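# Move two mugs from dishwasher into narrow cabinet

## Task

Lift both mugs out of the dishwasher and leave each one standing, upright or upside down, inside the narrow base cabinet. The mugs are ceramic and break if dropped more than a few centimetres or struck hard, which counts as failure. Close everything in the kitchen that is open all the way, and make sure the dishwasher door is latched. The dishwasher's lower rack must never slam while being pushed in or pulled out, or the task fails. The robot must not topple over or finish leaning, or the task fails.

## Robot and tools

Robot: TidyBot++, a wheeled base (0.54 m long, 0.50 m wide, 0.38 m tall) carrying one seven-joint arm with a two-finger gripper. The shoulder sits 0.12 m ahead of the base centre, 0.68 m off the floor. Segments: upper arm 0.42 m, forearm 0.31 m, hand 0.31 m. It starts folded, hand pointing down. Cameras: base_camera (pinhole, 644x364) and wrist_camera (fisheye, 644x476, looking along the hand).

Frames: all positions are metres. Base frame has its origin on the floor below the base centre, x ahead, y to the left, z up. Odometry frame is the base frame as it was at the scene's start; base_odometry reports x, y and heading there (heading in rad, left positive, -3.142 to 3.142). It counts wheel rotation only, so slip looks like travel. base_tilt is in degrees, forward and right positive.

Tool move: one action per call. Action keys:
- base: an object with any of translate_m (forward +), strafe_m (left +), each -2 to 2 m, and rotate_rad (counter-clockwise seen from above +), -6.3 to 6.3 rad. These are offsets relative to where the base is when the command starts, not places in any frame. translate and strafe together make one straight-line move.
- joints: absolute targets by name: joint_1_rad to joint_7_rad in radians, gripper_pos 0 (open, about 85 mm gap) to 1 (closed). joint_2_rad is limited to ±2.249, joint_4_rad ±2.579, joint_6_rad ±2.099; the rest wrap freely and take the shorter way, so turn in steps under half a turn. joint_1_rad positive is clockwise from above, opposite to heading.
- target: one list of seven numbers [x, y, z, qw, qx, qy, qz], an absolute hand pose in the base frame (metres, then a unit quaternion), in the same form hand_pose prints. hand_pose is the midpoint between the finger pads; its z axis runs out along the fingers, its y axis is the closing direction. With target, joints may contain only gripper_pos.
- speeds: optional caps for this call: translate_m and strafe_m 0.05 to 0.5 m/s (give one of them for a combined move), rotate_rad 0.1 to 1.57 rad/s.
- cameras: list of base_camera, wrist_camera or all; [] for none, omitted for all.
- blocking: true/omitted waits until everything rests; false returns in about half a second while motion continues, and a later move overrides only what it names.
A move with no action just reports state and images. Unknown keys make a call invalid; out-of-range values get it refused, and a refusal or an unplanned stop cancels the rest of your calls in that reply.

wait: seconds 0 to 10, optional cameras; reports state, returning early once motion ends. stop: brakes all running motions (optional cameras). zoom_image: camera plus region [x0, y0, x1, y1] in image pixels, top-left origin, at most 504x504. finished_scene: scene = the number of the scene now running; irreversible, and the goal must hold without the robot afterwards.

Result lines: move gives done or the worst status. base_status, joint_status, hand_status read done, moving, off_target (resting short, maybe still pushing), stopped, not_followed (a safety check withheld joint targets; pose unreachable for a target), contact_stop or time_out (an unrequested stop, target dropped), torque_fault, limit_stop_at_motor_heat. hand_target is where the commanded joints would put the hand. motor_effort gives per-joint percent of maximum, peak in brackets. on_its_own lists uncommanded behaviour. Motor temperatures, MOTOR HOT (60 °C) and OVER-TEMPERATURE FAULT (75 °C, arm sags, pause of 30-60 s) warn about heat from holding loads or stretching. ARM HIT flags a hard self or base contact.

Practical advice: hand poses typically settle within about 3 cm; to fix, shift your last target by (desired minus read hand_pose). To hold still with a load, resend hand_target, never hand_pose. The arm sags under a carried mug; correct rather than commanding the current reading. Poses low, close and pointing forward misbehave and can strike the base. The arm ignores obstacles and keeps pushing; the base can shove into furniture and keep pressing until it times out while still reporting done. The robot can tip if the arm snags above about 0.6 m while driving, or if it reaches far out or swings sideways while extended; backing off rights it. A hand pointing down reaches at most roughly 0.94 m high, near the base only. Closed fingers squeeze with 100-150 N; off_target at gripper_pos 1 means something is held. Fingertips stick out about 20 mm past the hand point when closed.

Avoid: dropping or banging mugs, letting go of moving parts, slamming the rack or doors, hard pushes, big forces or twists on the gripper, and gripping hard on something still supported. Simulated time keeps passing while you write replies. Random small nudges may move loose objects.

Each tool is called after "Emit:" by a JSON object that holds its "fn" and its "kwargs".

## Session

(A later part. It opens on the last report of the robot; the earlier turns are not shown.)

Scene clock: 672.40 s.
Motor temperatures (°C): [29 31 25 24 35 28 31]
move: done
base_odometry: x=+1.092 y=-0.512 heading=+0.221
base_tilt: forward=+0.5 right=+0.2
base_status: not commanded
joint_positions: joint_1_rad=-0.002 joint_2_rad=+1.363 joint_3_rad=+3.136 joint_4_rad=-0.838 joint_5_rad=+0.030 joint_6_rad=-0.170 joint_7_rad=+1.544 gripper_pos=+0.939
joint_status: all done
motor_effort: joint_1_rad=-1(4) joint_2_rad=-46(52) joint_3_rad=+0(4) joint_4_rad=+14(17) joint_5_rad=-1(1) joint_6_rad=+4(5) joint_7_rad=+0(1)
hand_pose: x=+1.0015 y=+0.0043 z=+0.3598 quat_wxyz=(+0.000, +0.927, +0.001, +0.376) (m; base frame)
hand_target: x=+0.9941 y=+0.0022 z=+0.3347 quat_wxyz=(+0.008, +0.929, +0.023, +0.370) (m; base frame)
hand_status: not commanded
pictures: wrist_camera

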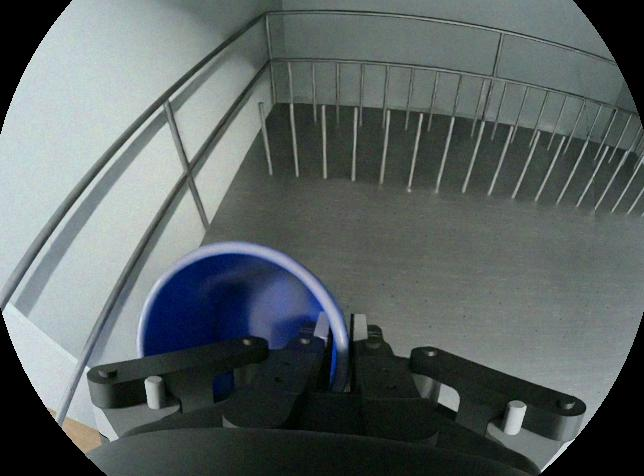

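Emit:
{"fn": "move", "kwargs": {"joints": {"gripper_pos": 0.985}, "cameras": ["wrist_camera"]}}

Emit:
{"fn": "move", "kwargs": {"joints": {"joint_2_rad": 1.30, "joint_4_rad": -0.85, "joint_6_rad": -0.225}, "cameras": ["wrist_camera"]}}

Emit:
{"fn": "move", "kwargs": {"joints": {"joint_2_rad": 1.25, "joint_4_rad": -0.87, "joint_6_rad": -0.27}, "cameras": ["wrist_camera"]}}

Emit:
{"fn": "zoom_image", "kwargs": {"camera": "wrist_camera", "region": [100, 200, 500, 430]}}

Scene clock: 674.60 s.
Motor temperatures (°C): [29 31 25 24 35 28 31]
move: off_target
base_odometry: x=+1.092 y=-0.512 heading=+0.221
base_tilt: forward=+0.5 right=+0.1
base_status: not commanded
joint_positions: joint_1_rad=-0.002 joint_2_rad=+1.363 joint_3_rad=+3.136 joint_4_rad=-0.838 joint_5_rad=+0.030 joint_6_rad=-0.170 joint_7_rad=+1.544 gripper_pos=+0.941
joint_status: gripper_pos off_target (ended at +0.941, target +0.985)
motor_effort: joint_1_rad=-1(2) joint_2_rad=-46(46) joint_3_rad=+0(0) joint_4_rad=+14(15) joint_5_rad=+0(0) joint_6_rad=+3(4) joint_7_rad=+0(0)
hand_pose: x=+1.0015 y=+0.0043 z=+0.3598 quat_wxyz=(+0.000, +0.927, +0.001, +0.376) (m; base frame)
hand_target: x=+0.9941 y=+0.0022 z=+0.3347 quat_wxyz=(+0.008, +0.929, +0.023, +0.370) (m; base frame)
hand_status: not commanded
pictures: wrist_camera

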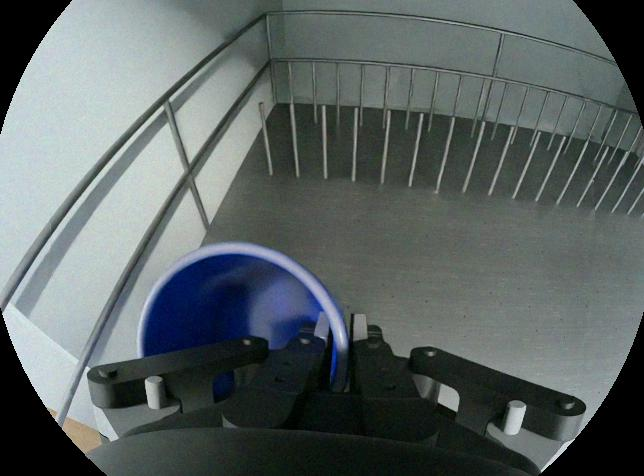

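Scene clock: 675.50 s.
Motor temperatures (°C): [29 31 25 24 35 28 31]
move: off_target
base_odometry: x=+1.092 y=-0.512 heading=+0.221
base_tilt: forward=+0.5 right=+0.1
base_status: not commanded
joint_positions: joint_1_rad=-0.002 joint_2_rad=+1.350 joint_3_rad=+3.136 joint_4_rad=-0.848 joint_5_rad=+0.030 joint_6_rad=-0.193 joint_7_rad=+1.544 gripper_pos=+0.942
joint_status: joint_2_rad off_target (ended at +1.350, target +1.300); the others done
motor_effort: joint_1_rad=+0(1) joint_2_rad=-56(56) joint_3_rad=-1(1) joint_4_rad=+20(20) joint_5_rad=-1(1) joint_6_rad=+7(7) joint_7_rad=-1(1)
hand_pose: x=+0.9963 y=+0.0041 z=+0.3618 quat_wxyz=(+0.000, +0.930, +0.001, +0.367) (m; base frame)
hand_target: x=+1.0034 y=+0.0022 z=+0.3981 quat_wxyz=(+0.008, +0.927, +0.023, +0.374) (m; base frame)
hand_status: not commanded
pictures: wrist_camera

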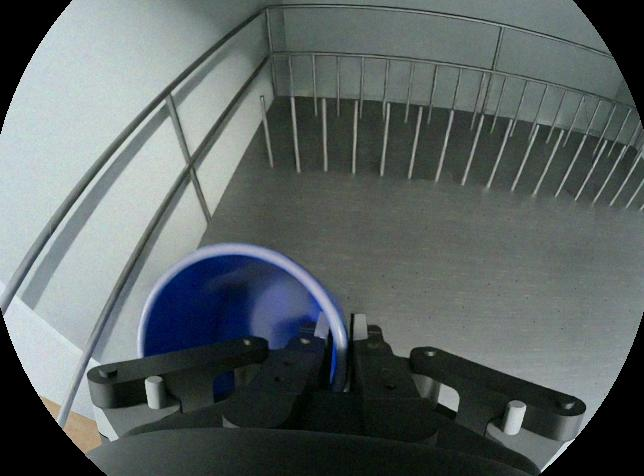

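Scene clock: 676.43 s.
Motor temperatures (°C): [29 32 25 24 35 28 31]
move: off_target
base_odometry: x=+1.092 y=-0.512 heading=+0.221
base_tilt: forward=+0.5 right=+0.1
base_status: not commanded
joint_positions: joint_1_rad=-0.002 joint_2_rad=+1.298 joint_3_rad=+3.136 joint_4_rad=-0.874 joint_5_rad=+0.030 joint_6_rad=-0.229 joint_7_rad=+1.544 gripper_pos=+0.942
joint_status: joint_2_rad off_target (ended at +1.298, target +1.250); the others done
motor_effort: joint_1_rad=-1(2) joint_2_rad=-57(60) joint_3_rad=-1(1) joint_4_rad=+20(21) joint_5_rad=-1(1) joint_6_rad=+7(9) joint_7_rad=+0(1)
hand_pose: x=+0.9933 y=+0.0039 z=+0.3876 quat_wxyz=(+0.001, +0.932, +0.001, +0.362) (m; base frame)
hand_target: x=+0.9990 y=+0.0022 z=+0.4230 quat_wxyz=(+0.008, +0.930, +0.023, +0.367) (m; base frame)
hand_status: not commanded
pictures: wrist_camera

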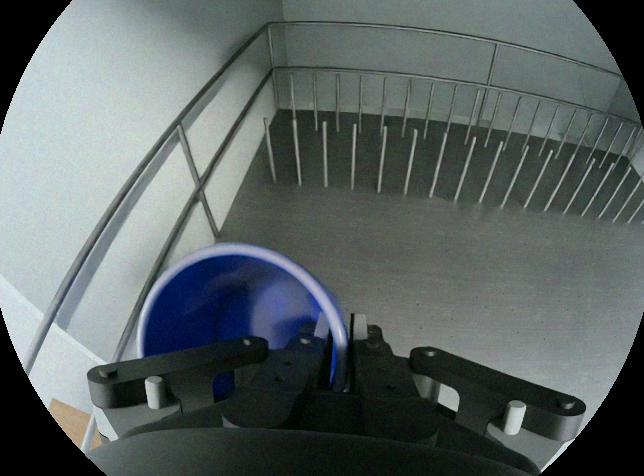

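Scaled by 1.260.

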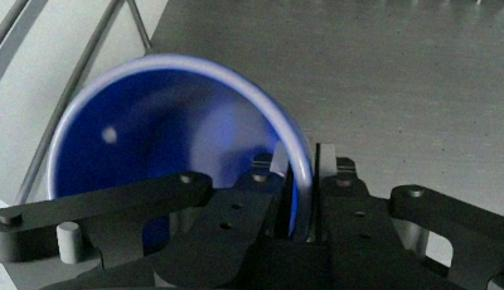

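Emit:
{"fn": "move", "kwargs": {"joints": {"joint_2_rad": 1.16, "joint_4_rad": -0.885, "joint_6_rad": -0.33, "gripper_pos": 1.0}, "cameras": ["wrist_camera"]}}

Emit:
{"fn": "move", "kwargs": {"joints": {"joint_2_rad": 1.085, "joint_4_rad": -0.9, "joint_6_rad": -0.41}, "cameras": ["wrist_camera"]}}

Emit:
{"fn": "zoom_image", "kwargs": {"camera": "wrist_camera", "region": [100, 200, 500, 430]}}

Scene clock: 679.60 s.
Motor temperatures (°C): [29 32 25 24 35 28 31]
move: off_target
base_odometry: x=+1.092 y=-0.512 heading=+0.221
base_tilt: forward=+0.5 right=+0.2
base_status: not commanded
joint_positions: joint_1_rad=-0.002 joint_2_rad=+1.195 joint_3_rad=+3.136 joint_4_rad=-0.891 joint_5_rad=+0.030 joint_6_rad=-0.285 joint_7_rad=+1.544 gripper_pos=+0.942
joint_status: gripper_pos off_target (ended at +0.942, target +1.000); the others done
motor_effort: joint_1_rad=-1(2) joint_2_rad=-57(60) joint_3_rad=-1(1) joint_4_rad=+21(23) joint_5_rad=-1(1) joint_6_rad=+7(8) joint_7_rad=+0(1)
hand_pose: x=+1.0008 y=+0.0035 z=+0.4580 quat_wxyz=(+0.001, +0.927, +0.000, +0.376) (m; base frame)
hand_target: x=+1.0003 y=+0.0022 z=+0.4821 quat_wxyz=(+0.008, +0.927, +0.023, +0.374) (m; base frame)
hand_status: not commanded
pictures: wrist_camera

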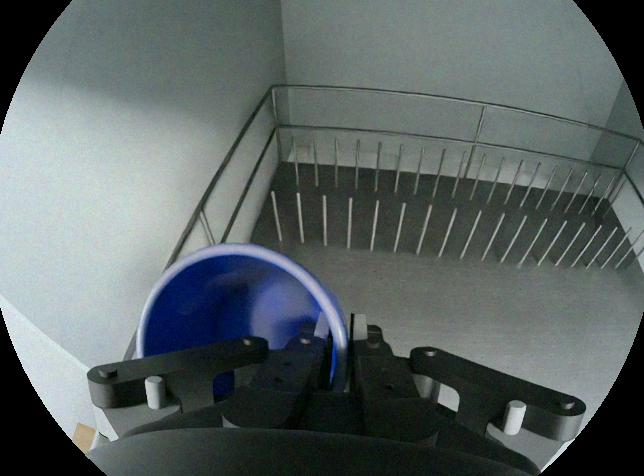

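Scene clock: 680.63 s.
Motor temperatures (°C): [29 32 25 24 35 28 31]
move: off_target
base_odometry: x=+1.092 y=-0.512 heading=+0.221
base_tilt: forward=+0.5 right=+0.1
base_status: not commanded
joint_positions: joint_1_rad=-0.002 joint_2_rad=+1.127 joint_3_rad=+3.136 joint_4_rad=-0.905 joint_5_rad=+0.030 joint_6_rad=-0.364 joint_7_rad=+1.544 gripper_pos=+0.942
joint_status: joint_2_rad off_target (ended at +1.127, target +1.085); the others done
motor_effort: joint_1_rad=-1(1) joint_2_rad=-56(60) joint_3_rad=-1(1) joint_4_rad=+21(23) joint_5_rad=-1(1) joint_6_rad=+7(8) joint_7_rad=+0(1)
hand_pose: x=+0.9916 y=+0.0028 z=+0.4937 quat_wxyz=(+0.002, +0.931, +0.000, +0.364) (m; base frame)
hand_target: x=+0.9903 y=+0.0022 z=+0.5233 quat_wxyz=(+0.008, +0.931, +0.023, +0.365) (m; base frame)
hand_status: not commanded
pictures: wrist_camera

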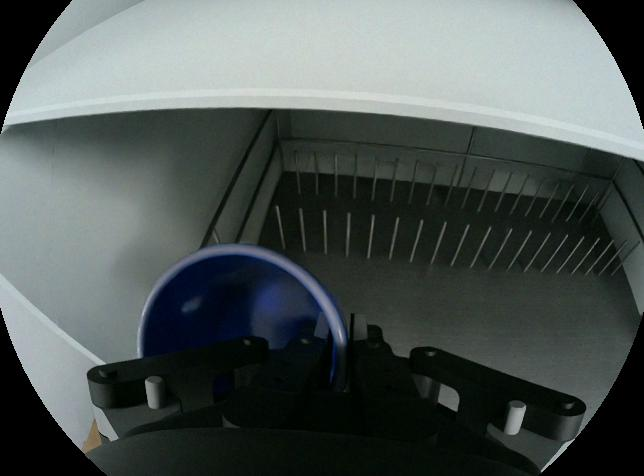

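Scaled by 1.260.

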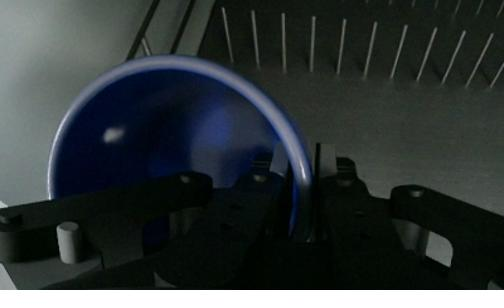

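Emit:
{"fn": "move", "kwargs": {"base": {"translate_m": -0.38}, "speeds": {"translate_m": 0.2}}}

Emit:
{"fn": "move", "kwargs": {"joints": {"joint_2_rad": 0.85, "joint_4_rad": -1.2, "joint_6_rad": -0.40}, "cameras": ["wrist_camera"]}}

Emit:
{"fn": "move", "kwargs": {"joints": {"joint_2_rad": 0.6, "joint_4_rad": -1.5, "joint_6_rad": -0.40}, "cameras": ["wrist_camera"]}}

Scene clock: 686.40 s.
Motor temperatures (°C): [29 32 25 24 35 28 31]
move: done
base_odometry: x=+0.721 y=-0.595 heading=+0.221
base_tilt: forward=+0.5 right=+0.1
base_status: done
joint_positions: joint_1_rad=-0.003 joint_2_rad=+1.127 joint_3_rad=+3.136 joint_4_rad=-0.906 joint_5_rad=+0.030 joint_6_rad=-0.365 joint_7_rad=+1.544 gripper_pos=+0.942
joint_status: not commanded
motor_effort: joint_1_rad=+0(3) joint_2_rad=-56(58) joint_3_rad=-1(1) joint_4_rad=+21(23) joint_5_rad=-1(1) joint_6_rad=+7(8) joint_7_rad=+0(1)
hand_pose: x=+0.9909 y=+0.0032 z=+0.4931 quat_wxyz=(+0.002, +0.932, +0.000, +0.363) (m; base frame)
hand_target: x=+0.9903 y=+0.0022 z=+0.5233 quat_wxyz=(+0.008, +0.931, +0.023, +0.365) (m; base frame)
hand_status: not commanded
pictures: base_camera, wrist_camera

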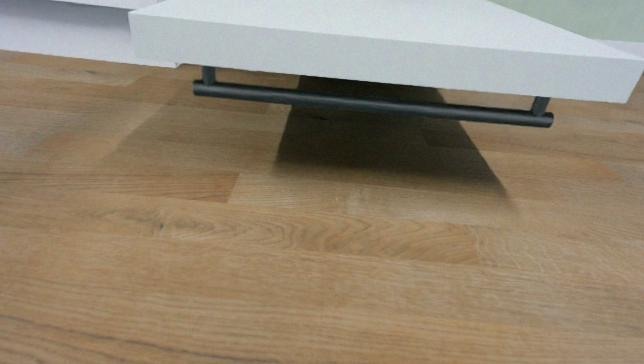

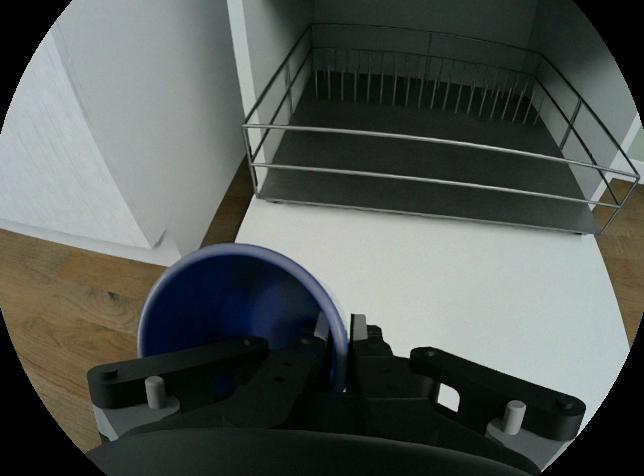

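Scene clock: 688.10 s.
Motor temperatures (°C): [29 32 25 24 35 28 31]
move: done
base_odometry: x=+0.721 y=-0.595 heading=+0.221
base_tilt: forward=+0.5 right=+0.2
base_status: not commanded
joint_positions: joint_1_rad=-0.003 joint_2_rad=+0.888 joint_3_rad=+3.136 joint_4_rad=-1.198 joint_5_rad=+0.030 joint_6_rad=-0.365 joint_7_rad=+1.544 gripper_pos=+0.942
joint_status: all done
motor_effort: joint_1_rad=-1(2) joint_2_rad=-50(57) joint_3_rad=-1(1) joint_4_rad=+21(22) joint_5_rad=-1(1) joint_6_rad=+6(8) joint_7_rad=-1(1)
hand_pose: x=+0.9169 y=+0.0033 z=+0.5519 quat_wxyz=(+0.002, +0.941, +0.001, +0.338) (m; base frame)
hand_target: x=+0.9126 y=+0.0023 z=+0.5748 quat_wxyz=(+0.008, +0.941, +0.023, +0.339) (m; base frame)
hand_status: not commanded
pictures: wrist_camera

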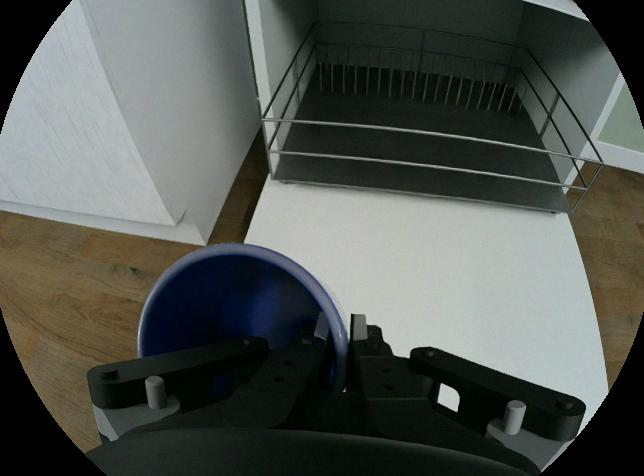

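Scene clock: 689.50 s.
Motor temperatures (°C): [29 32 25 24 35 28 31]
move: done
base_odometry: x=+0.721 y=-0.595 heading=+0.221
base_tilt: forward=+0.5 right=+0.2
base_status: not commanded
joint_positions: joint_1_rad=-0.003 joint_2_rad=+0.636 joint_3_rad=+3.136 joint_4_rad=-1.496 joint_5_rad=+0.030 joint_6_rad=-0.365 joint_7_rad=+1.544 gripper_pos=+0.942
joint_status: all done
motor_effort: joint_1_rad=+0(2) joint_2_rad=-43(51) joint_3_rad=+0(1) joint_4_rad=+20(22) joint_5_rad=-1(1) joint_6_rad=+6(8) joint_7_rad=+0(1)
hand_pose: x=+0.8219 y=+0.0031 z=+0.6044 quat_wxyz=(+0.003, +0.949, +0.002, +0.317) (m; base frame)
hand_target: x=+0.8142 y=+0.0023 z=+0.6210 quat_wxyz=(+0.007, +0.949, +0.024, +0.315) (m; base frame)
hand_status: not commanded
pictures: wrist_camera

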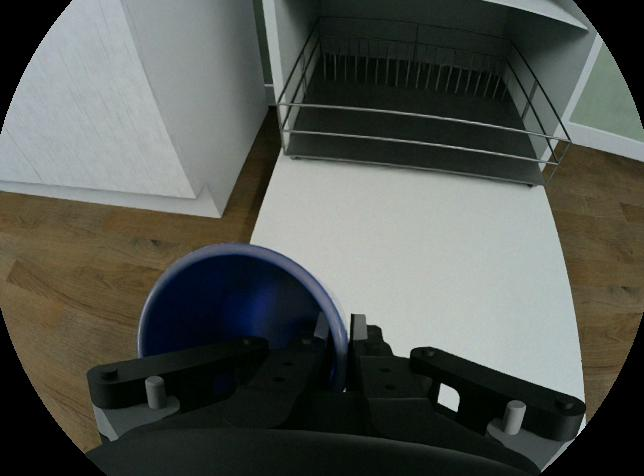

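Emit:
{"fn": "move", "kwargs": {"joints": {"joint_2_rad": 0.35, "joint_4_rad": -1.76, "joint_6_rad": -0.36}, "base": {"translate_m": -0.074, "strafe_m": -0.19, "rotate_rad": -1.571}, "speeds": {"strafe_m": 0.2, "rotate_rad": 0.6}}}

Scene clock: 697.67 s.
Motor temperatures (°C): [29 32 25 24 35 28 31]
move: done
base_odometry: x=+0.691 y=-0.797 heading=-1.350
base_tilt: forward=+0.4 right=+0.1
base_status: done
joint_positions: joint_1_rad=+0.007 joint_2_rad=+0.383 joint_3_rad=+3.139 joint_4_rad=-1.757 joint_5_rad=+0.030 joint_6_rad=-0.365 joint_7_rad=+1.544 gripper_pos=+0.942
joint_status: all done
motor_effort: joint_1_rad=+0(8) joint_2_rad=-34(45) joint_3_rad=+0(5) joint_4_rad=+20(21) joint_5_rad=-1(2) joint_6_rad=+6(7) joint_7_rad=-1(1)
hand_pose: x=+0.7259 y=-0.0046 z=+0.6521 quat_wxyz=(+0.005, +0.950, -0.003, +0.313) (m; base frame)
hand_target: x=+0.7267 y=+0.0023 z=+0.6720 quat_wxyz=(+0.008, +0.944, +0.024, +0.329) (m; base frame)
hand_status: not commanded
pictures: base_camera, wrist_camera

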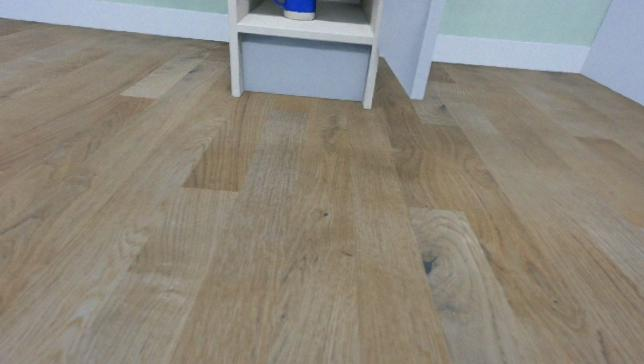

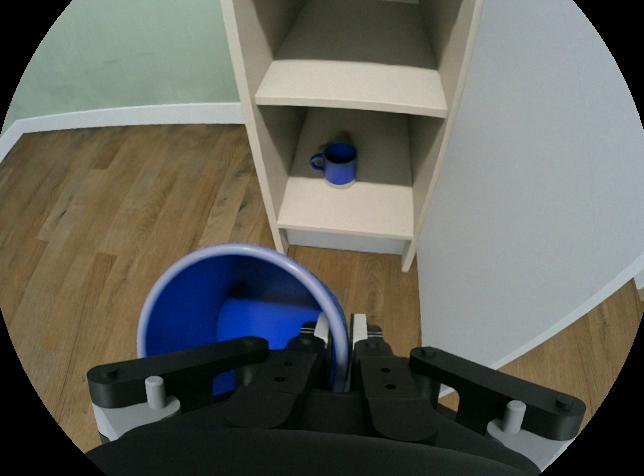

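Emit:
{"fn": "zoom_image", "kwargs": {"camera": "wrist_camera", "region": [210, 0, 510, 280]}}

Scaled by 1.680.

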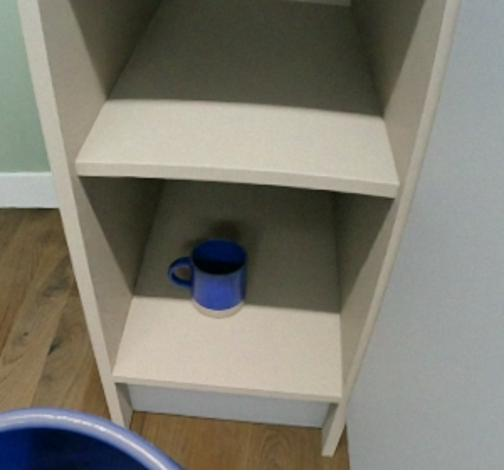

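Emit:
{"fn": "move", "kwargs": {"joints": {"joint_2_rad": 0.54, "joint_4_rad": -1.675, "joint_6_rad": -0.06}}}

Scene clock: 706.37 s.
Motor temperatures (°C): [29 32 25 24 35 28 31]
move: done
base_odometry: x=+0.691 y=-0.797 heading=-1.350
base_tilt: forward=+0.5 right=+0.2
base_status: not commanded
joint_positions: joint_1_rad=+0.007 joint_2_rad=+0.554 joint_3_rad=+3.139 joint_4_rad=-1.707 joint_5_rad=+0.030 joint_6_rad=-0.124 joint_7_rad=+1.544 gripper_pos=+0.942
joint_status: all done
motor_effort: joint_1_rad=-1(2) joint_2_rad=-39(43) joint_3_rad=+0(1) joint_4_rad=+19(21) joint_5_rad=-1(1) joint_6_rad=+7(8) joint_7_rad=-1(1)
hand_pose: x=+0.7962 y=-0.0028 z=+0.6128 quat_wxyz=(+0.002, +0.929, -0.002, +0.369) (m; base frame)
hand_target: x=+0.8239 y=+0.0024 z=+0.6524 quat_wxyz=(+0.010, +0.907, +0.023, +0.420) (m; base frame)
hand_status: not commanded
pictures: base_camera, wrist_camera

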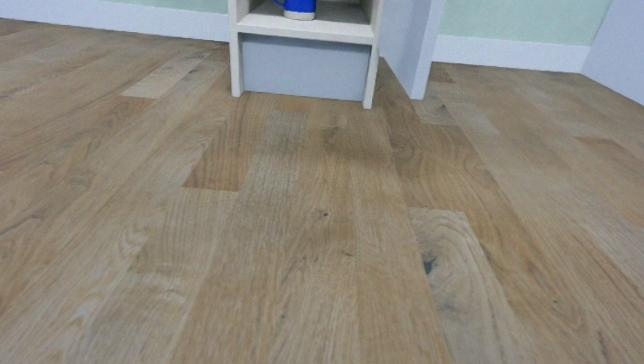

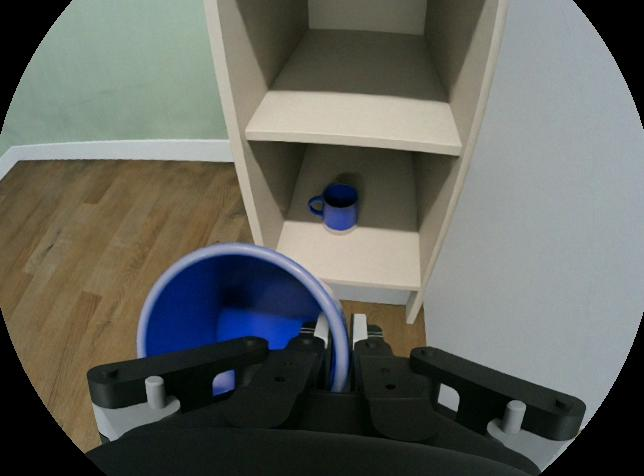

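Emit:
{"fn": "move", "kwargs": {"joints": {"joint_6_rad": -0.045}, "base": {"translate_m": 0.30}, "speeds": {"translate_m": 0.15}}}

Scene clock: 710.10 s.
Motor temperatures (°C): [29 32 25 24 35 28 31]
move: done
base_odometry: x=+0.756 y=-1.090 heading=-1.350
base_tilt: forward=+0.5 right=+0.1
base_status: done
joint_positions: joint_1_rad=+0.007 joint_2_rad=+0.555 joint_3_rad=+3.139 joint_4_rad=-1.704 joint_5_rad=+0.030 joint_6_rad=-0.105 joint_7_rad=+1.544 gripper_pos=+0.942
joint_status: all done
motor_effort: joint_1_rad=-1(2) joint_2_rad=-39(42) joint_3_rad=-1(1) joint_4_rad=+20(21) joint_5_rad=-1(1) joint_6_rad=+7(8) joint_7_rad=+0(1)
hand_pose: x=+0.8021 y=-0.0026 z=+0.6184 quat_wxyz=(+0.002, +0.925, -0.002, +0.380) (m; base frame)
hand_target: x=+0.8269 y=+0.0024 z=+0.6560 quat_wxyz=(+0.010, +0.904, +0.023, +0.427) (m; base frame)
hand_status: not commanded
pictures: base_camera, wrist_camera

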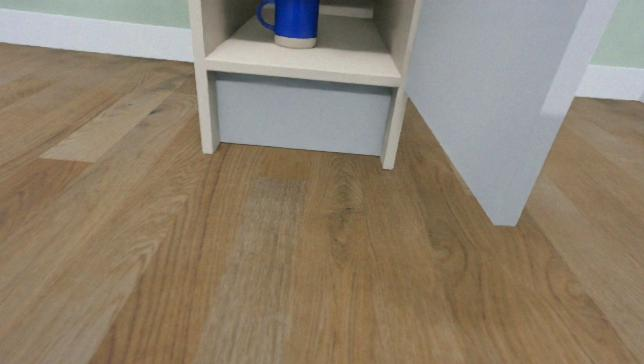

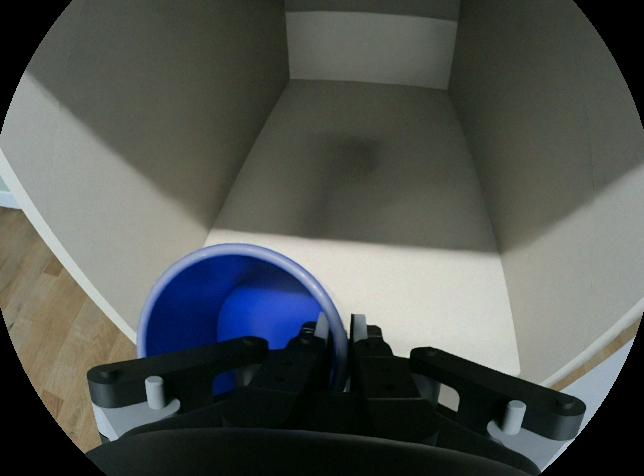

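Emit:
{"fn": "move", "kwargs": {"base": {"translate_m": 0.18}, "speeds": {"translate_m": 0.1}}}

Scene clock: 713.23 s.
Motor temperatures (°C): [29 32 25 24 35 28 31]
move: done
base_odometry: x=+0.796 y=-1.266 heading=-1.351
base_tilt: forward=+0.5 right=+0.2
base_status: done
joint_positions: joint_1_rad=+0.007 joint_2_rad=+0.556 joint_3_rad=+3.139 joint_4_rad=-1.703 joint_5_rad=+0.030 joint_6_rad=-0.103 joint_7_rad=+1.544 gripper_pos=+0.942
joint_status: not commanded
motor_effort: joint_1_rad=+0(2) joint_2_rad=-39(42) joint_3_rad=+0(1) joint_4_rad=+20(22) joint_5_rad=-1(1) joint_6_rad=+7(8) joint_7_rad=+0(1)
hand_pose: x=+0.8028 y=-0.0026 z=+0.6181 quat_wxyz=(+0.002, +0.925, -0.002, +0.380) (m; base frame)
hand_target: x=+0.8269 y=+0.0024 z=+0.6560 quat_wxyz=(+0.010, +0.904, +0.023, +0.427) (m; base frame)
hand_status: not commanded
pictures: base_camera, wrist_camera

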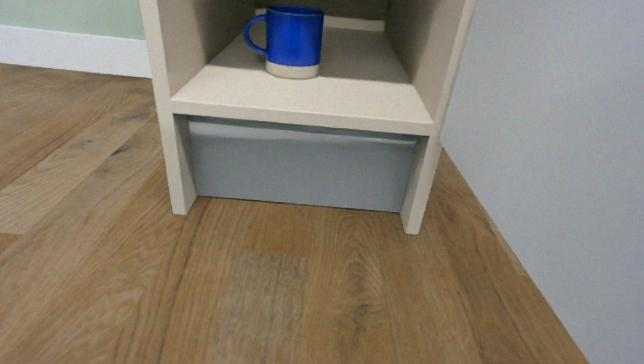

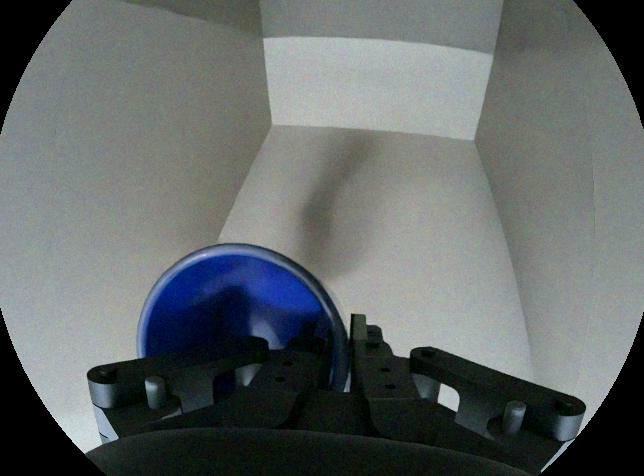

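Emit:
{"fn": "move", "kwargs": {"joints": {"joint_2_rad": 0.608, "joint_4_rad": -1.722, "joint_6_rad": 0.036}}}

Scene clock: 717.40 s.
Motor temperatures (°C): [29 32 25 24 35 28 31]
move: done
base_odometry: x=+0.796 y=-1.266 heading=-1.351
base_tilt: forward=+0.5 right=+0.2
base_status: not commanded
joint_positions: joint_1_rad=+0.007 joint_2_rad=+0.620 joint_3_rad=+3.139 joint_4_rad=-1.726 joint_5_rad=+0.030 joint_6_rad=-0.022 joint_7_rad=+1.544 gripper_pos=+0.942
joint_status: all done
motor_effort: joint_1_rad=+0(1) joint_2_rad=-40(43) joint_3_rad=+0(1) joint_4_rad=+19(21) joint_5_rad=-1(1) joint_6_rad=+7(8) joint_7_rad=-1(1)
hand_pose: x=+0.8055 y=-0.0019 z=+0.5817 quat_wxyz=(+0.001, +0.926, -0.001, +0.377) (m; base frame)
hand_target: x=+0.8207 y=+0.0024 z=+0.6048 quat_wxyz=(+0.009, +0.911, +0.023, +0.411) (m; base frame)
hand_status: not commanded
pictures: base_camera, wrist_camera

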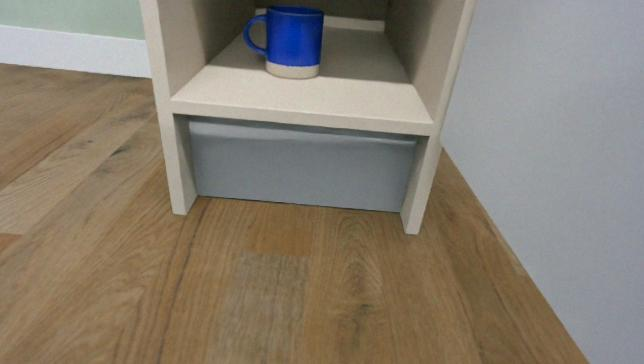

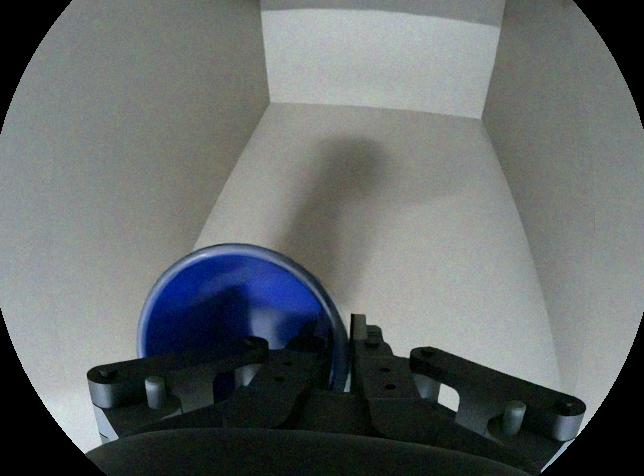

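Emit:
{"fn": "move", "kwargs": {"joints": {"joint_2_rad": 0.626, "joint_4_rad": -1.730, "joint_6_rad": 0.062}, "cameras": ["wrist_camera"]}}

Emit:
{"fn": "move", "kwargs": {"joints": {"joint_2_rad": 0.635, "joint_4_rad": -1.734, "joint_6_rad": 0.075}, "cameras": ["wrist_camera"]}}

Emit:
{"fn": "zoom_image", "kwargs": {"camera": "wrist_camera", "region": [100, 200, 500, 430]}}

Scene clock: 720.63 s.
Motor temperatures (°C): [29 32 25 24 35 28 31]
move: done
base_odometry: x=+0.796 y=-1.266 heading=-1.351
base_tilt: forward=+0.5 right=+0.1
base_status: not commanded
joint_positions: joint_1_rad=+0.007 joint_2_rad=+0.630 joint_3_rad=+3.139 joint_4_rad=-1.729 joint_5_rad=+0.030 joint_6_rad=+0.004 joint_7_rad=+1.544 gripper_pos=+0.942
joint_status: all done
motor_effort: joint_1_rad=-1(2) joint_2_rad=-41(42) joint_3_rad=+0(1) joint_4_rad=+17(21) joint_5_rad=-1(1) joint_6_rad=+7(8) joint_7_rad=-1(1)
hand_pose: x=+0.8088 y=-0.0017 z=+0.5788 quat_wxyz=(+0.001, +0.924, -0.001, +0.383) (m; base frame)
hand_target: x=+0.8212 y=+0.0024 z=+0.5945 quat_wxyz=(+0.009, +0.911, +0.023, +0.411) (m; base frame)
hand_status: not commanded
pictures: wrist_camera

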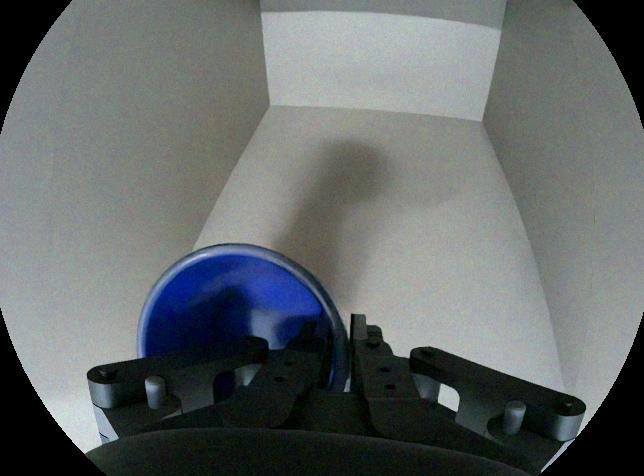

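Scene clock: 721.17 s.
Motor temperatures (°C): [29 32 25 24 35 28 31]
move: done
base_odometry: x=+0.796 y=-1.266 heading=-1.351
base_tilt: forward=+0.5 right=+0.1
base_status: not commanded
joint_positions: joint_1_rad=+0.007 joint_2_rad=+0.637 joint_3_rad=+3.139 joint_4_rad=-1.731 joint_5_rad=+0.030 joint_6_rad=+0.016 joint_7_rad=+1.544 gripper_pos=+0.942
joint_status: all done
motor_effort: joint_1_rad=+0(1) joint_2_rad=-41(42) joint_3_rad=+0(0) joint_4_rad=+18(19) joint_5_rad=-1(1) joint_6_rad=+7(8) joint_7_rad=+0(1)
hand_pose: x=+0.8098 y=-0.0016 z=+0.5760 quat_wxyz=(+0.000, +0.923, -0.001, +0.385) (m; base frame)
hand_target: x=+0.8214 y=+0.0024 z=+0.5895 quat_wxyz=(+0.009, +0.911, +0.023, +0.411) (m; base frame)
hand_status: not commanded
pictures: wrist_camera

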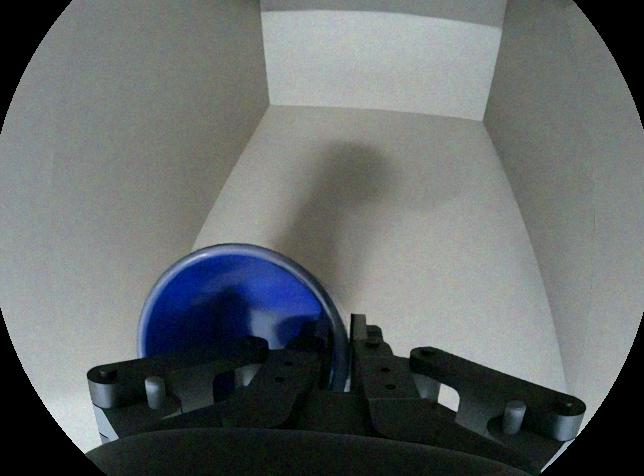

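Scaled by 1.260.

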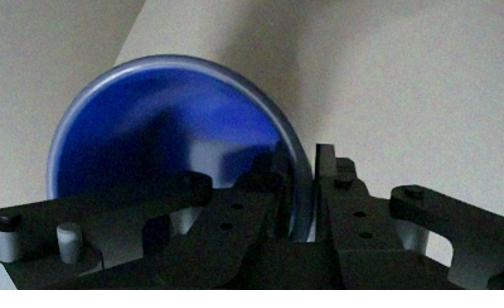

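Emit:
{"fn": "move", "kwargs": {"joints": {"joint_2_rad": 0.650, "joint_4_rad": -1.740, "joint_6_rad": 0.088}, "cameras": ["wrist_camera"]}}

Emit:
{"fn": "zoom_image", "kwargs": {"camera": "wrist_camera", "region": [100, 200, 500, 430]}}

Scene clock: 726.63 s.
Motor temperatures (°C): [29 32 25 24 35 28 31]
move: done
base_odometry: x=+0.796 y=-1.266 heading=-1.351
base_tilt: forward=+0.5 right=+0.1
base_status: not commanded
joint_positions: joint_1_rad=+0.007 joint_2_rad=+0.653 joint_3_rad=+3.139 joint_4_rad=-1.738 joint_5_rad=+0.030 joint_6_rad=+0.029 joint_7_rad=+1.544 gripper_pos=+0.942
joint_status: all done
motor_effort: joint_1_rad=-1(1) joint_2_rad=-41(42) joint_3_rad=+0(1) joint_4_rad=+18(19) joint_5_rad=-1(1) joint_6_rad=+7(8) joint_7_rad=+0(1)
hand_pose: x=+0.8080 y=-0.0014 z=+0.5649 quat_wxyz=(+0.000, +0.925, -0.001, +0.380) (m; base frame)
hand_target: x=+0.8200 y=+0.0024 z=+0.5792 quat_wxyz=(+0.009, +0.913, +0.023, +0.407) (m; base frame)
hand_status: not commanded
pictures: wrist_camera

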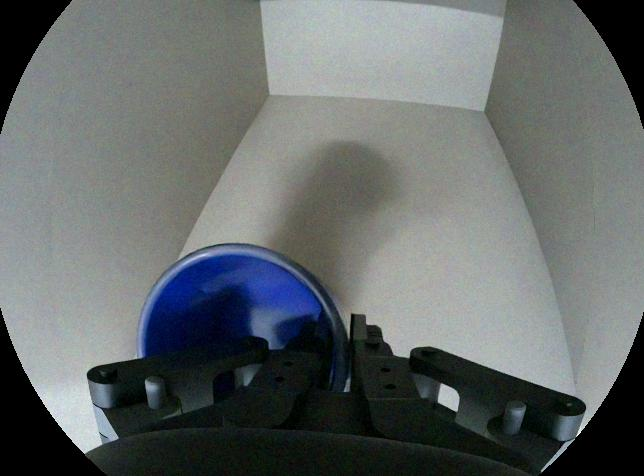

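Scaled by 1.260.

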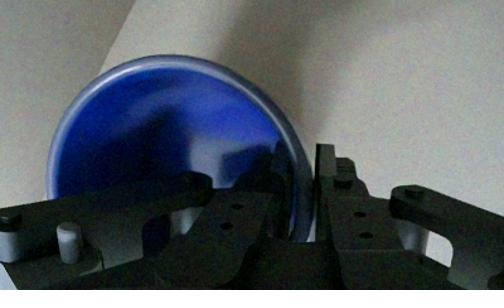

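Emit:
{"fn": "move", "kwargs": {"joints": {"joint_2_rad": 0.657, "joint_4_rad": -1.743, "joint_6_rad": 0.093}, "cameras": ["wrist_camera"]}}

Emit:
{"fn": "move", "kwargs": {"joints": {"joint_2_rad": 0.664, "joint_4_rad": -1.746, "joint_6_rad": 0.102}, "cameras": ["wrist_camera"]}}

Emit:
{"fn": "zoom_image", "kwargs": {"camera": "wrist_camera", "region": [100, 200, 500, 430]}}

Scene clock: 728.83 s.
Motor temperatures (°C): [29 32 25 24 35 28 31]
move: done
base_odometry: x=+0.796 y=-1.266 heading=-1.351
base_tilt: forward=+0.5 right=+0.1
base_status: not commanded
joint_positions: joint_1_rad=+0.007 joint_2_rad=+0.658 joint_3_rad=+3.139 joint_4_rad=-1.740 joint_5_rad=+0.030 joint_6_rad=+0.033 joint_7_rad=+1.544 gripper_pos=+0.942
joint_status: all done
motor_effort: joint_1_rad=+0(1) joint_2_rad=-41(41) joint_3_rad=-1(1) joint_4_rad=+18(19) joint_5_rad=-1(1) joint_6_rad=+7(8) joint_7_rad=+0(1)
hand_pose: x=+0.8073 y=-0.0014 z=+0.5613 quat_wxyz=(+0.000, +0.926, -0.001, +0.379) (m; base frame)
hand_target: x=+0.8190 y=+0.0024 z=+0.5742 quat_wxyz=(+0.009, +0.914, +0.023, +0.405) (m; base frame)
hand_status: not commanded
pictures: wrist_camera

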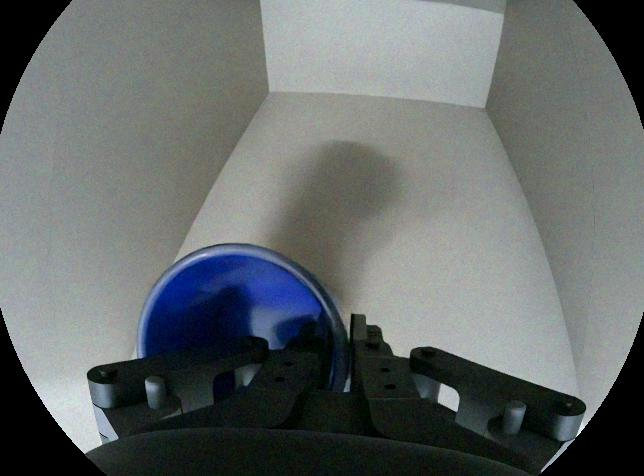

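Scene clock: 729.37 s.
Motor temperatures (°C): [29 32 25 24 35 28 31]
move: done
base_odometry: x=+0.796 y=-1.266 heading=-1.351
base_tilt: forward=+0.5 right=+0.1
base_status: not commanded
joint_positions: joint_1_rad=+0.007 joint_2_rad=+0.663 joint_3_rad=+3.139 joint_4_rad=-1.742 joint_5_rad=+0.030 joint_6_rad=+0.043 joint_7_rad=+1.544 gripper_pos=+0.942
joint_status: all done
motor_effort: joint_1_rad=+0(1) joint_2_rad=-40(42) joint_3_rad=+0(1) joint_4_rad=+17(18) joint_5_rad=-1(1) joint_6_rad=+7(8) joint_7_rad=-1(1)
hand_pose: x=+0.8079 y=-0.0013 z=+0.5590 quat_wxyz=(+0.000, +0.925, -0.001, +0.380) (m; base frame)
hand_target: x=+0.8188 y=+0.0024 z=+0.5700 quat_wxyz=(+0.009, +0.914, +0.023, +0.405) (m; base frame)
hand_status: not commanded
pictures: wrist_camera

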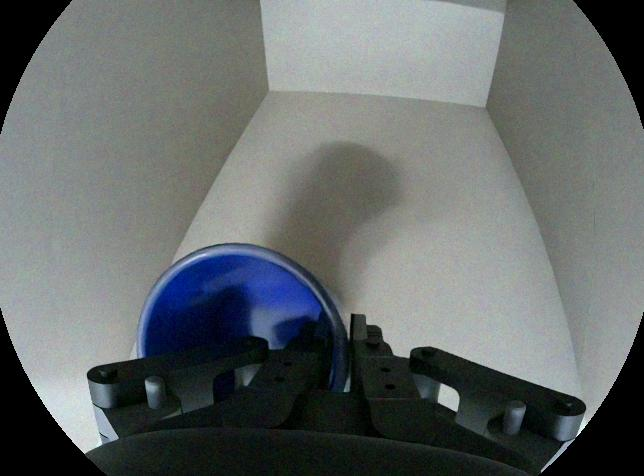

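Scaled by 1.260.

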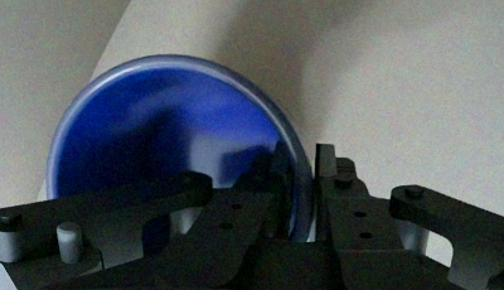

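Emit:
{"fn": "move", "kwargs": {"joints": {"joint_2_rad": 0.672, "joint_4_rad": -1.749, "joint_6_rad": 0.108}, "cameras": ["wrist_camera"]}}

Emit:
{"fn": "move", "kwargs": {"joints": {"joint_2_rad": 0.680, "joint_4_rad": -1.752, "joint_6_rad": 0.116}, "cameras": ["wrist_camera"]}}

Emit:
{"fn": "zoom_image", "kwargs": {"camera": "wrist_camera", "region": [100, 200, 500, 430]}}

Scene clock: 731.67 s.
Motor temperatures (°C): [29 32 25 24 35 28 31]
move: done
base_odometry: x=+0.796 y=-1.266 heading=-1.351
base_tilt: forward=+0.5 right=+0.1
base_status: not commanded
joint_positions: joint_1_rad=+0.007 joint_2_rad=+0.665 joint_3_rad=+3.139 joint_4_rad=-1.743 joint_5_rad=+0.030 joint_6_rad=+0.051 joint_7_rad=+1.544 gripper_pos=+0.942
joint_status: all done
motor_effort: joint_1_rad=+0(1) joint_2_rad=-39(41) joint_3_rad=+0(1) joint_4_rad=+17(18) joint_5_rad=-1(1) joint_6_rad=+7(7) joint_7_rad=-1(1)
hand_pose: x=+0.8091 y=-0.0012 z=+0.5590 quat_wxyz=(+0.000, +0.924, -0.001, +0.382) (m; base frame)
hand_target: x=+0.8178 y=+0.0024 z=+0.5645 quat_wxyz=(+0.009, +0.915, +0.023, +0.402) (m; base frame)
hand_status: not commanded
pictures: wrist_camera

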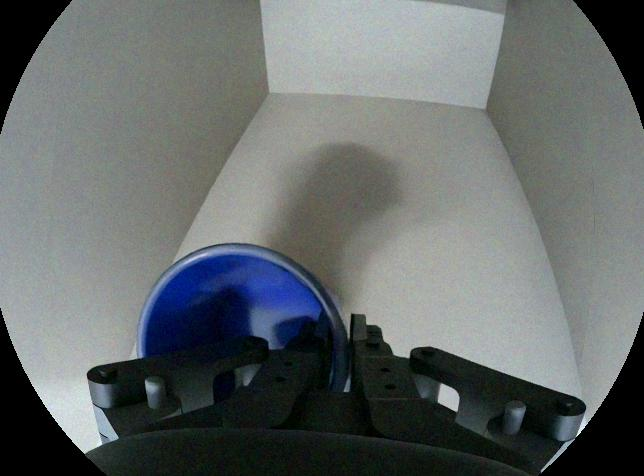

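Scene clock: 732.20 s.
Motor temperatures (°C): [29 32 25 24 35 28 31]
move: done
base_odometry: x=+0.796 y=-1.266 heading=-1.351
base_tilt: forward=+0.5 right=+0.2
base_status: not commanded
joint_positions: joint_1_rad=+0.007 joint_2_rad=+0.668 joint_3_rad=+3.139 joint_4_rad=-1.744 joint_5_rad=+0.030 joint_6_rad=+0.060 joint_7_rad=+1.544 gripper_pos=+0.942
joint_status: all done
motor_effort: joint_1_rad=-1(2) joint_2_rad=-39(40) joint_3_rad=+0(1) joint_4_rad=+16(17) joint_5_rad=-1(1) joint_6_rad=+6(7) joint_7_rad=+0(1)
hand_pose: x=+0.8104 y=-0.0012 z=+0.5588 quat_wxyz=(+0.000, +0.923, -0.001, +0.385) (m; base frame)
hand_target: x=+0.8171 y=+0.0024 z=+0.5594 quat_wxyz=(+0.009, +0.916, +0.023, +0.401) (m; base frame)
hand_status: not commanded
pictures: wrist_camera

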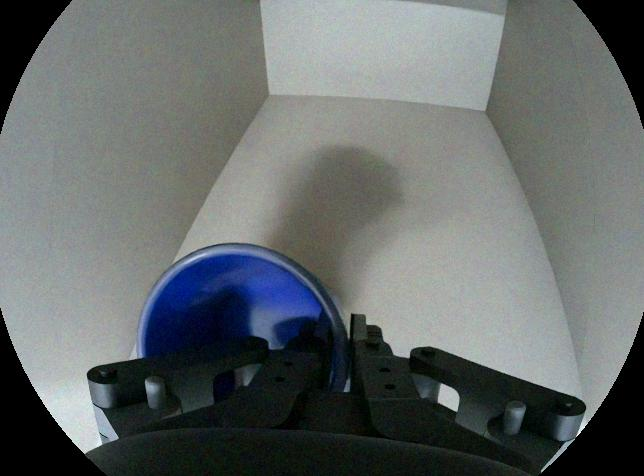

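Scaled by 1.260.

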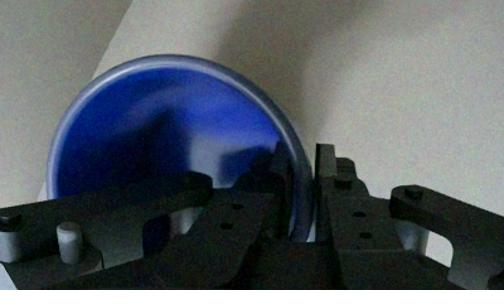

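Emit:
{"fn": "move", "kwargs": {"joints": {"joint_2_rad": 0.692, "joint_4_rad": -1.755, "joint_6_rad": 0.116}, "cameras": ["wrist_camera"]}}

Scene clock: 733.83 s.
Motor temperatures (°C): [29 32 25 24 35 28 31]
move: done
base_odometry: x=+0.796 y=-1.266 heading=-1.351
base_tilt: forward=+0.5 right=+0.2
base_status: not commanded
joint_positions: joint_1_rad=+0.007 joint_2_rad=+0.670 joint_3_rad=+3.139 joint_4_rad=-1.744 joint_5_rad=+0.030 joint_6_rad=+0.064 joint_7_rad=+1.544 gripper_pos=+0.942
joint_status: all done
motor_effort: joint_1_rad=-1(2) joint_2_rad=-37(38) joint_3_rad=+0(1) joint_4_rad=+16(16) joint_5_rad=-1(1) joint_6_rad=+6(6) joint_7_rad=+0(0)
hand_pose: x=+0.8110 y=-0.0011 z=+0.5584 quat_wxyz=(+0.000, +0.923, -0.001, +0.386) (m; base frame)
hand_target: x=+0.8143 y=+0.0024 z=+0.5498 quat_wxyz=(+0.009, +0.919, +0.023, +0.394) (m; base frame)
hand_status: not commanded
pictures: wrist_camera

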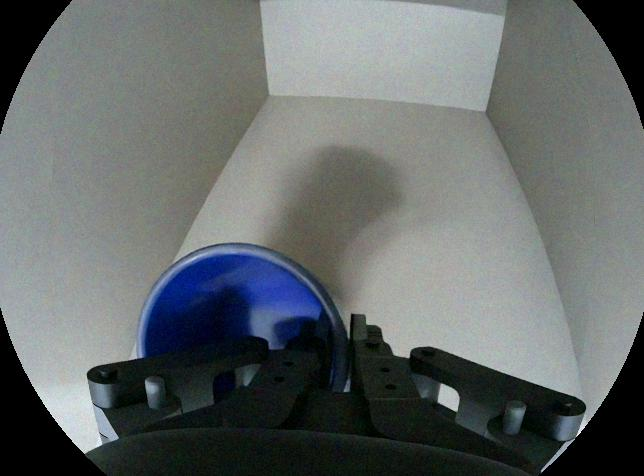

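Emit:
{"fn": "move", "kwargs": {"joints": {"gripper_pos": 0.9}, "cameras": ["wrist_camera"]}}

Emit:
{"fn": "move", "kwargs": {"joints": {"gripper_pos": 0.72}, "cameras": ["wrist_camera"]}}

Emit:
{"fn": "zoom_image", "kwargs": {"camera": "wrist_camera", "region": [100, 200, 500, 430]}}

Scene clock: 736.03 s.
Motor temperatures (°C): [29 31 25 24 35 28 31]
move: done
base_odometry: x=+0.796 y=-1.266 heading=-1.351
base_tilt: forward=+0.4 right=+0.2
base_status: not commanded
joint_positions: joint_1_rad=+0.007 joint_2_rad=+0.672 joint_3_rad=+3.139 joint_4_rad=-1.744 joint_5_rad=+0.030 joint_6_rad=+0.067 joint_7_rad=+1.544 gripper_pos=+0.900
joint_status: all done
motor_effort: joint_1_rad=-1(1) joint_2_rad=-38(38) joint_3_rad=+0(1) joint_4_rad=+15(16) joint_5_rad=-1(1) joint_6_rad=+6(6) joint_7_rad=+0(1)
hand_pose: x=+0.8112 y=-0.0011 z=+0.5571 quat_wxyz=(+0.000, +0.923, -0.001, +0.386) (m; base frame)
hand_target: x=+0.8143 y=+0.0024 z=+0.5498 quat_wxyz=(+0.009, +0.919, +0.023, +0.394) (m; base frame)
hand_status: not commanded
pictures: wrist_camera

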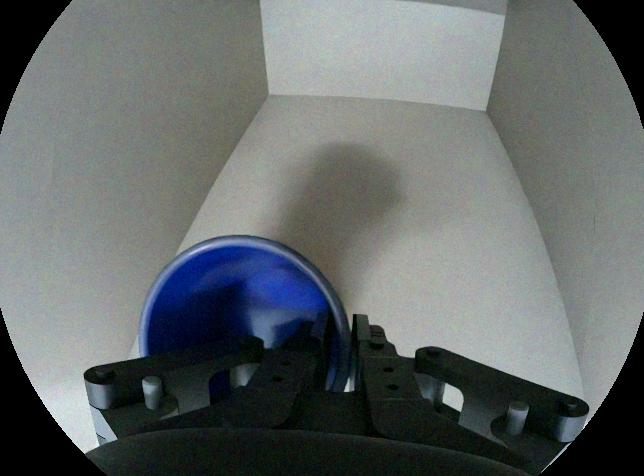

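Scene clock: 736.63 s.
Motor temperatures (°C): [29 31 25 24 35 28 31]
move: done
base_odometry: x=+0.796 y=-1.266 heading=-1.351
base_tilt: forward=+0.5 right=+0.1
base_status: not commanded
joint_positions: joint_1_rad=+0.007 joint_2_rad=+0.673 joint_3_rad=+3.139 joint_4_rad=-1.744 joint_5_rad=+0.030 joint_6_rad=+0.068 joint_7_rad=+1.544 gripper_pos=+0.720
joint_status: all done
motor_effort: joint_1_rad=+0(1) joint_2_rad=-37(38) joint_3_rad=+0(0) joint_4_rad=+15(16) joint_5_rad=-1(1) joint_6_rad=+5(6) joint_7_rad=+0(1)
hand_pose: x=+0.8115 y=-0.0011 z=+0.5574 quat_wxyz=(+0.000, +0.922, -0.001, +0.386) (m; base frame)
hand_target: x=+0.8143 y=+0.0024 z=+0.5498 quat_wxyz=(+0.009, +0.919, +0.023, +0.394) (m; base frame)
hand_status: not commanded
pictures: wrist_camera

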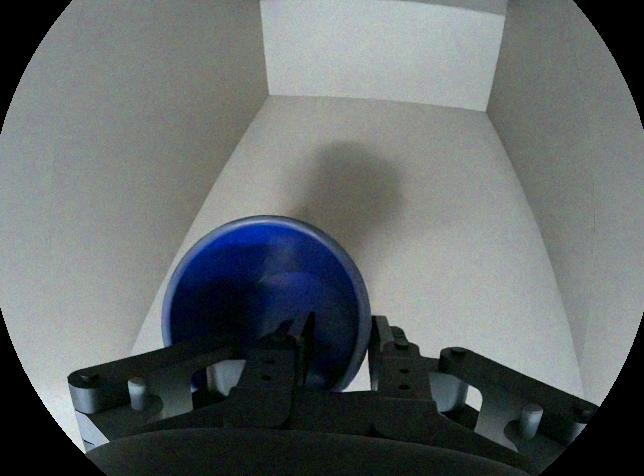

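Scaled by 1.260.

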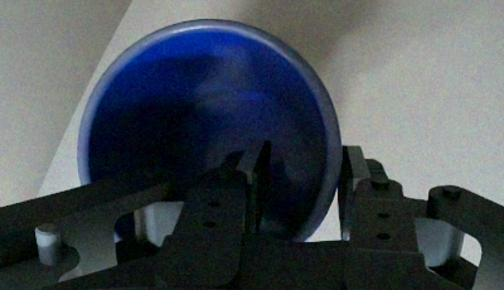

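Emit:
{"fn": "move", "kwargs": {"joints": {"joint_2_rad": 0.63, "joint_4_rad": -1.735, "joint_6_rad": -0.02}, "cameras": ["wrist_camera"]}}

Emit:
{"fn": "zoom_image", "kwargs": {"camera": "wrist_camera", "region": [100, 200, 500, 430]}}

Scene clock: 743.57 s.
Motor temperatures (°C): [29 31 25 24 35 28 31]
move: done
base_odometry: x=+0.796 y=-1.266 heading=-1.351
base_tilt: forward=+0.5 right=+0.2
base_status: not commanded
joint_positions: joint_1_rad=+0.007 joint_2_rad=+0.647 joint_3_rad=+3.139 joint_4_rad=-1.744 joint_5_rad=+0.030 joint_6_rad=+0.012 joint_7_rad=+1.544 gripper_pos=+0.720
joint_status: all done
motor_effort: joint_1_rad=-1(1) joint_2_rad=-36(39) joint_3_rad=+0(0) joint_4_rad=+16(16) joint_5_rad=-1(1) joint_6_rad=+5(6) joint_7_rad=+0(0)
hand_pose: x=+0.8021 y=-0.0016 z=+0.5623 quat_wxyz=(+0.000, +0.928, -0.001, +0.372) (m; base frame)
hand_target: x=+0.8009 y=+0.0023 z=+0.5712 quat_wxyz=(+0.008, +0.929, +0.023, +0.369) (m; base frame)
hand_status: not commanded
pictures: wrist_camera

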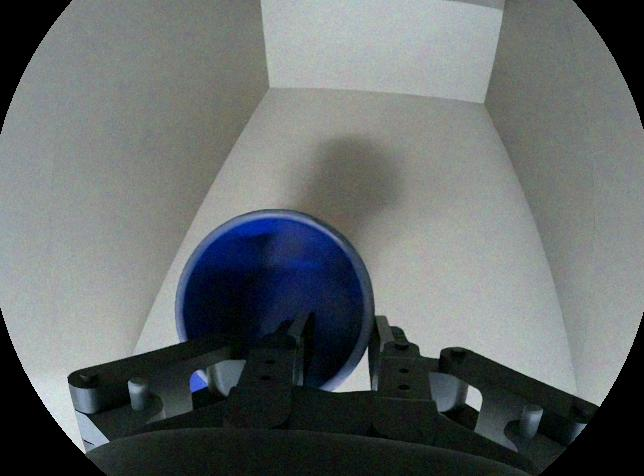

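Scaled by 1.260.

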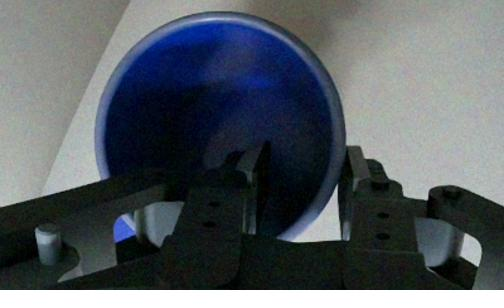

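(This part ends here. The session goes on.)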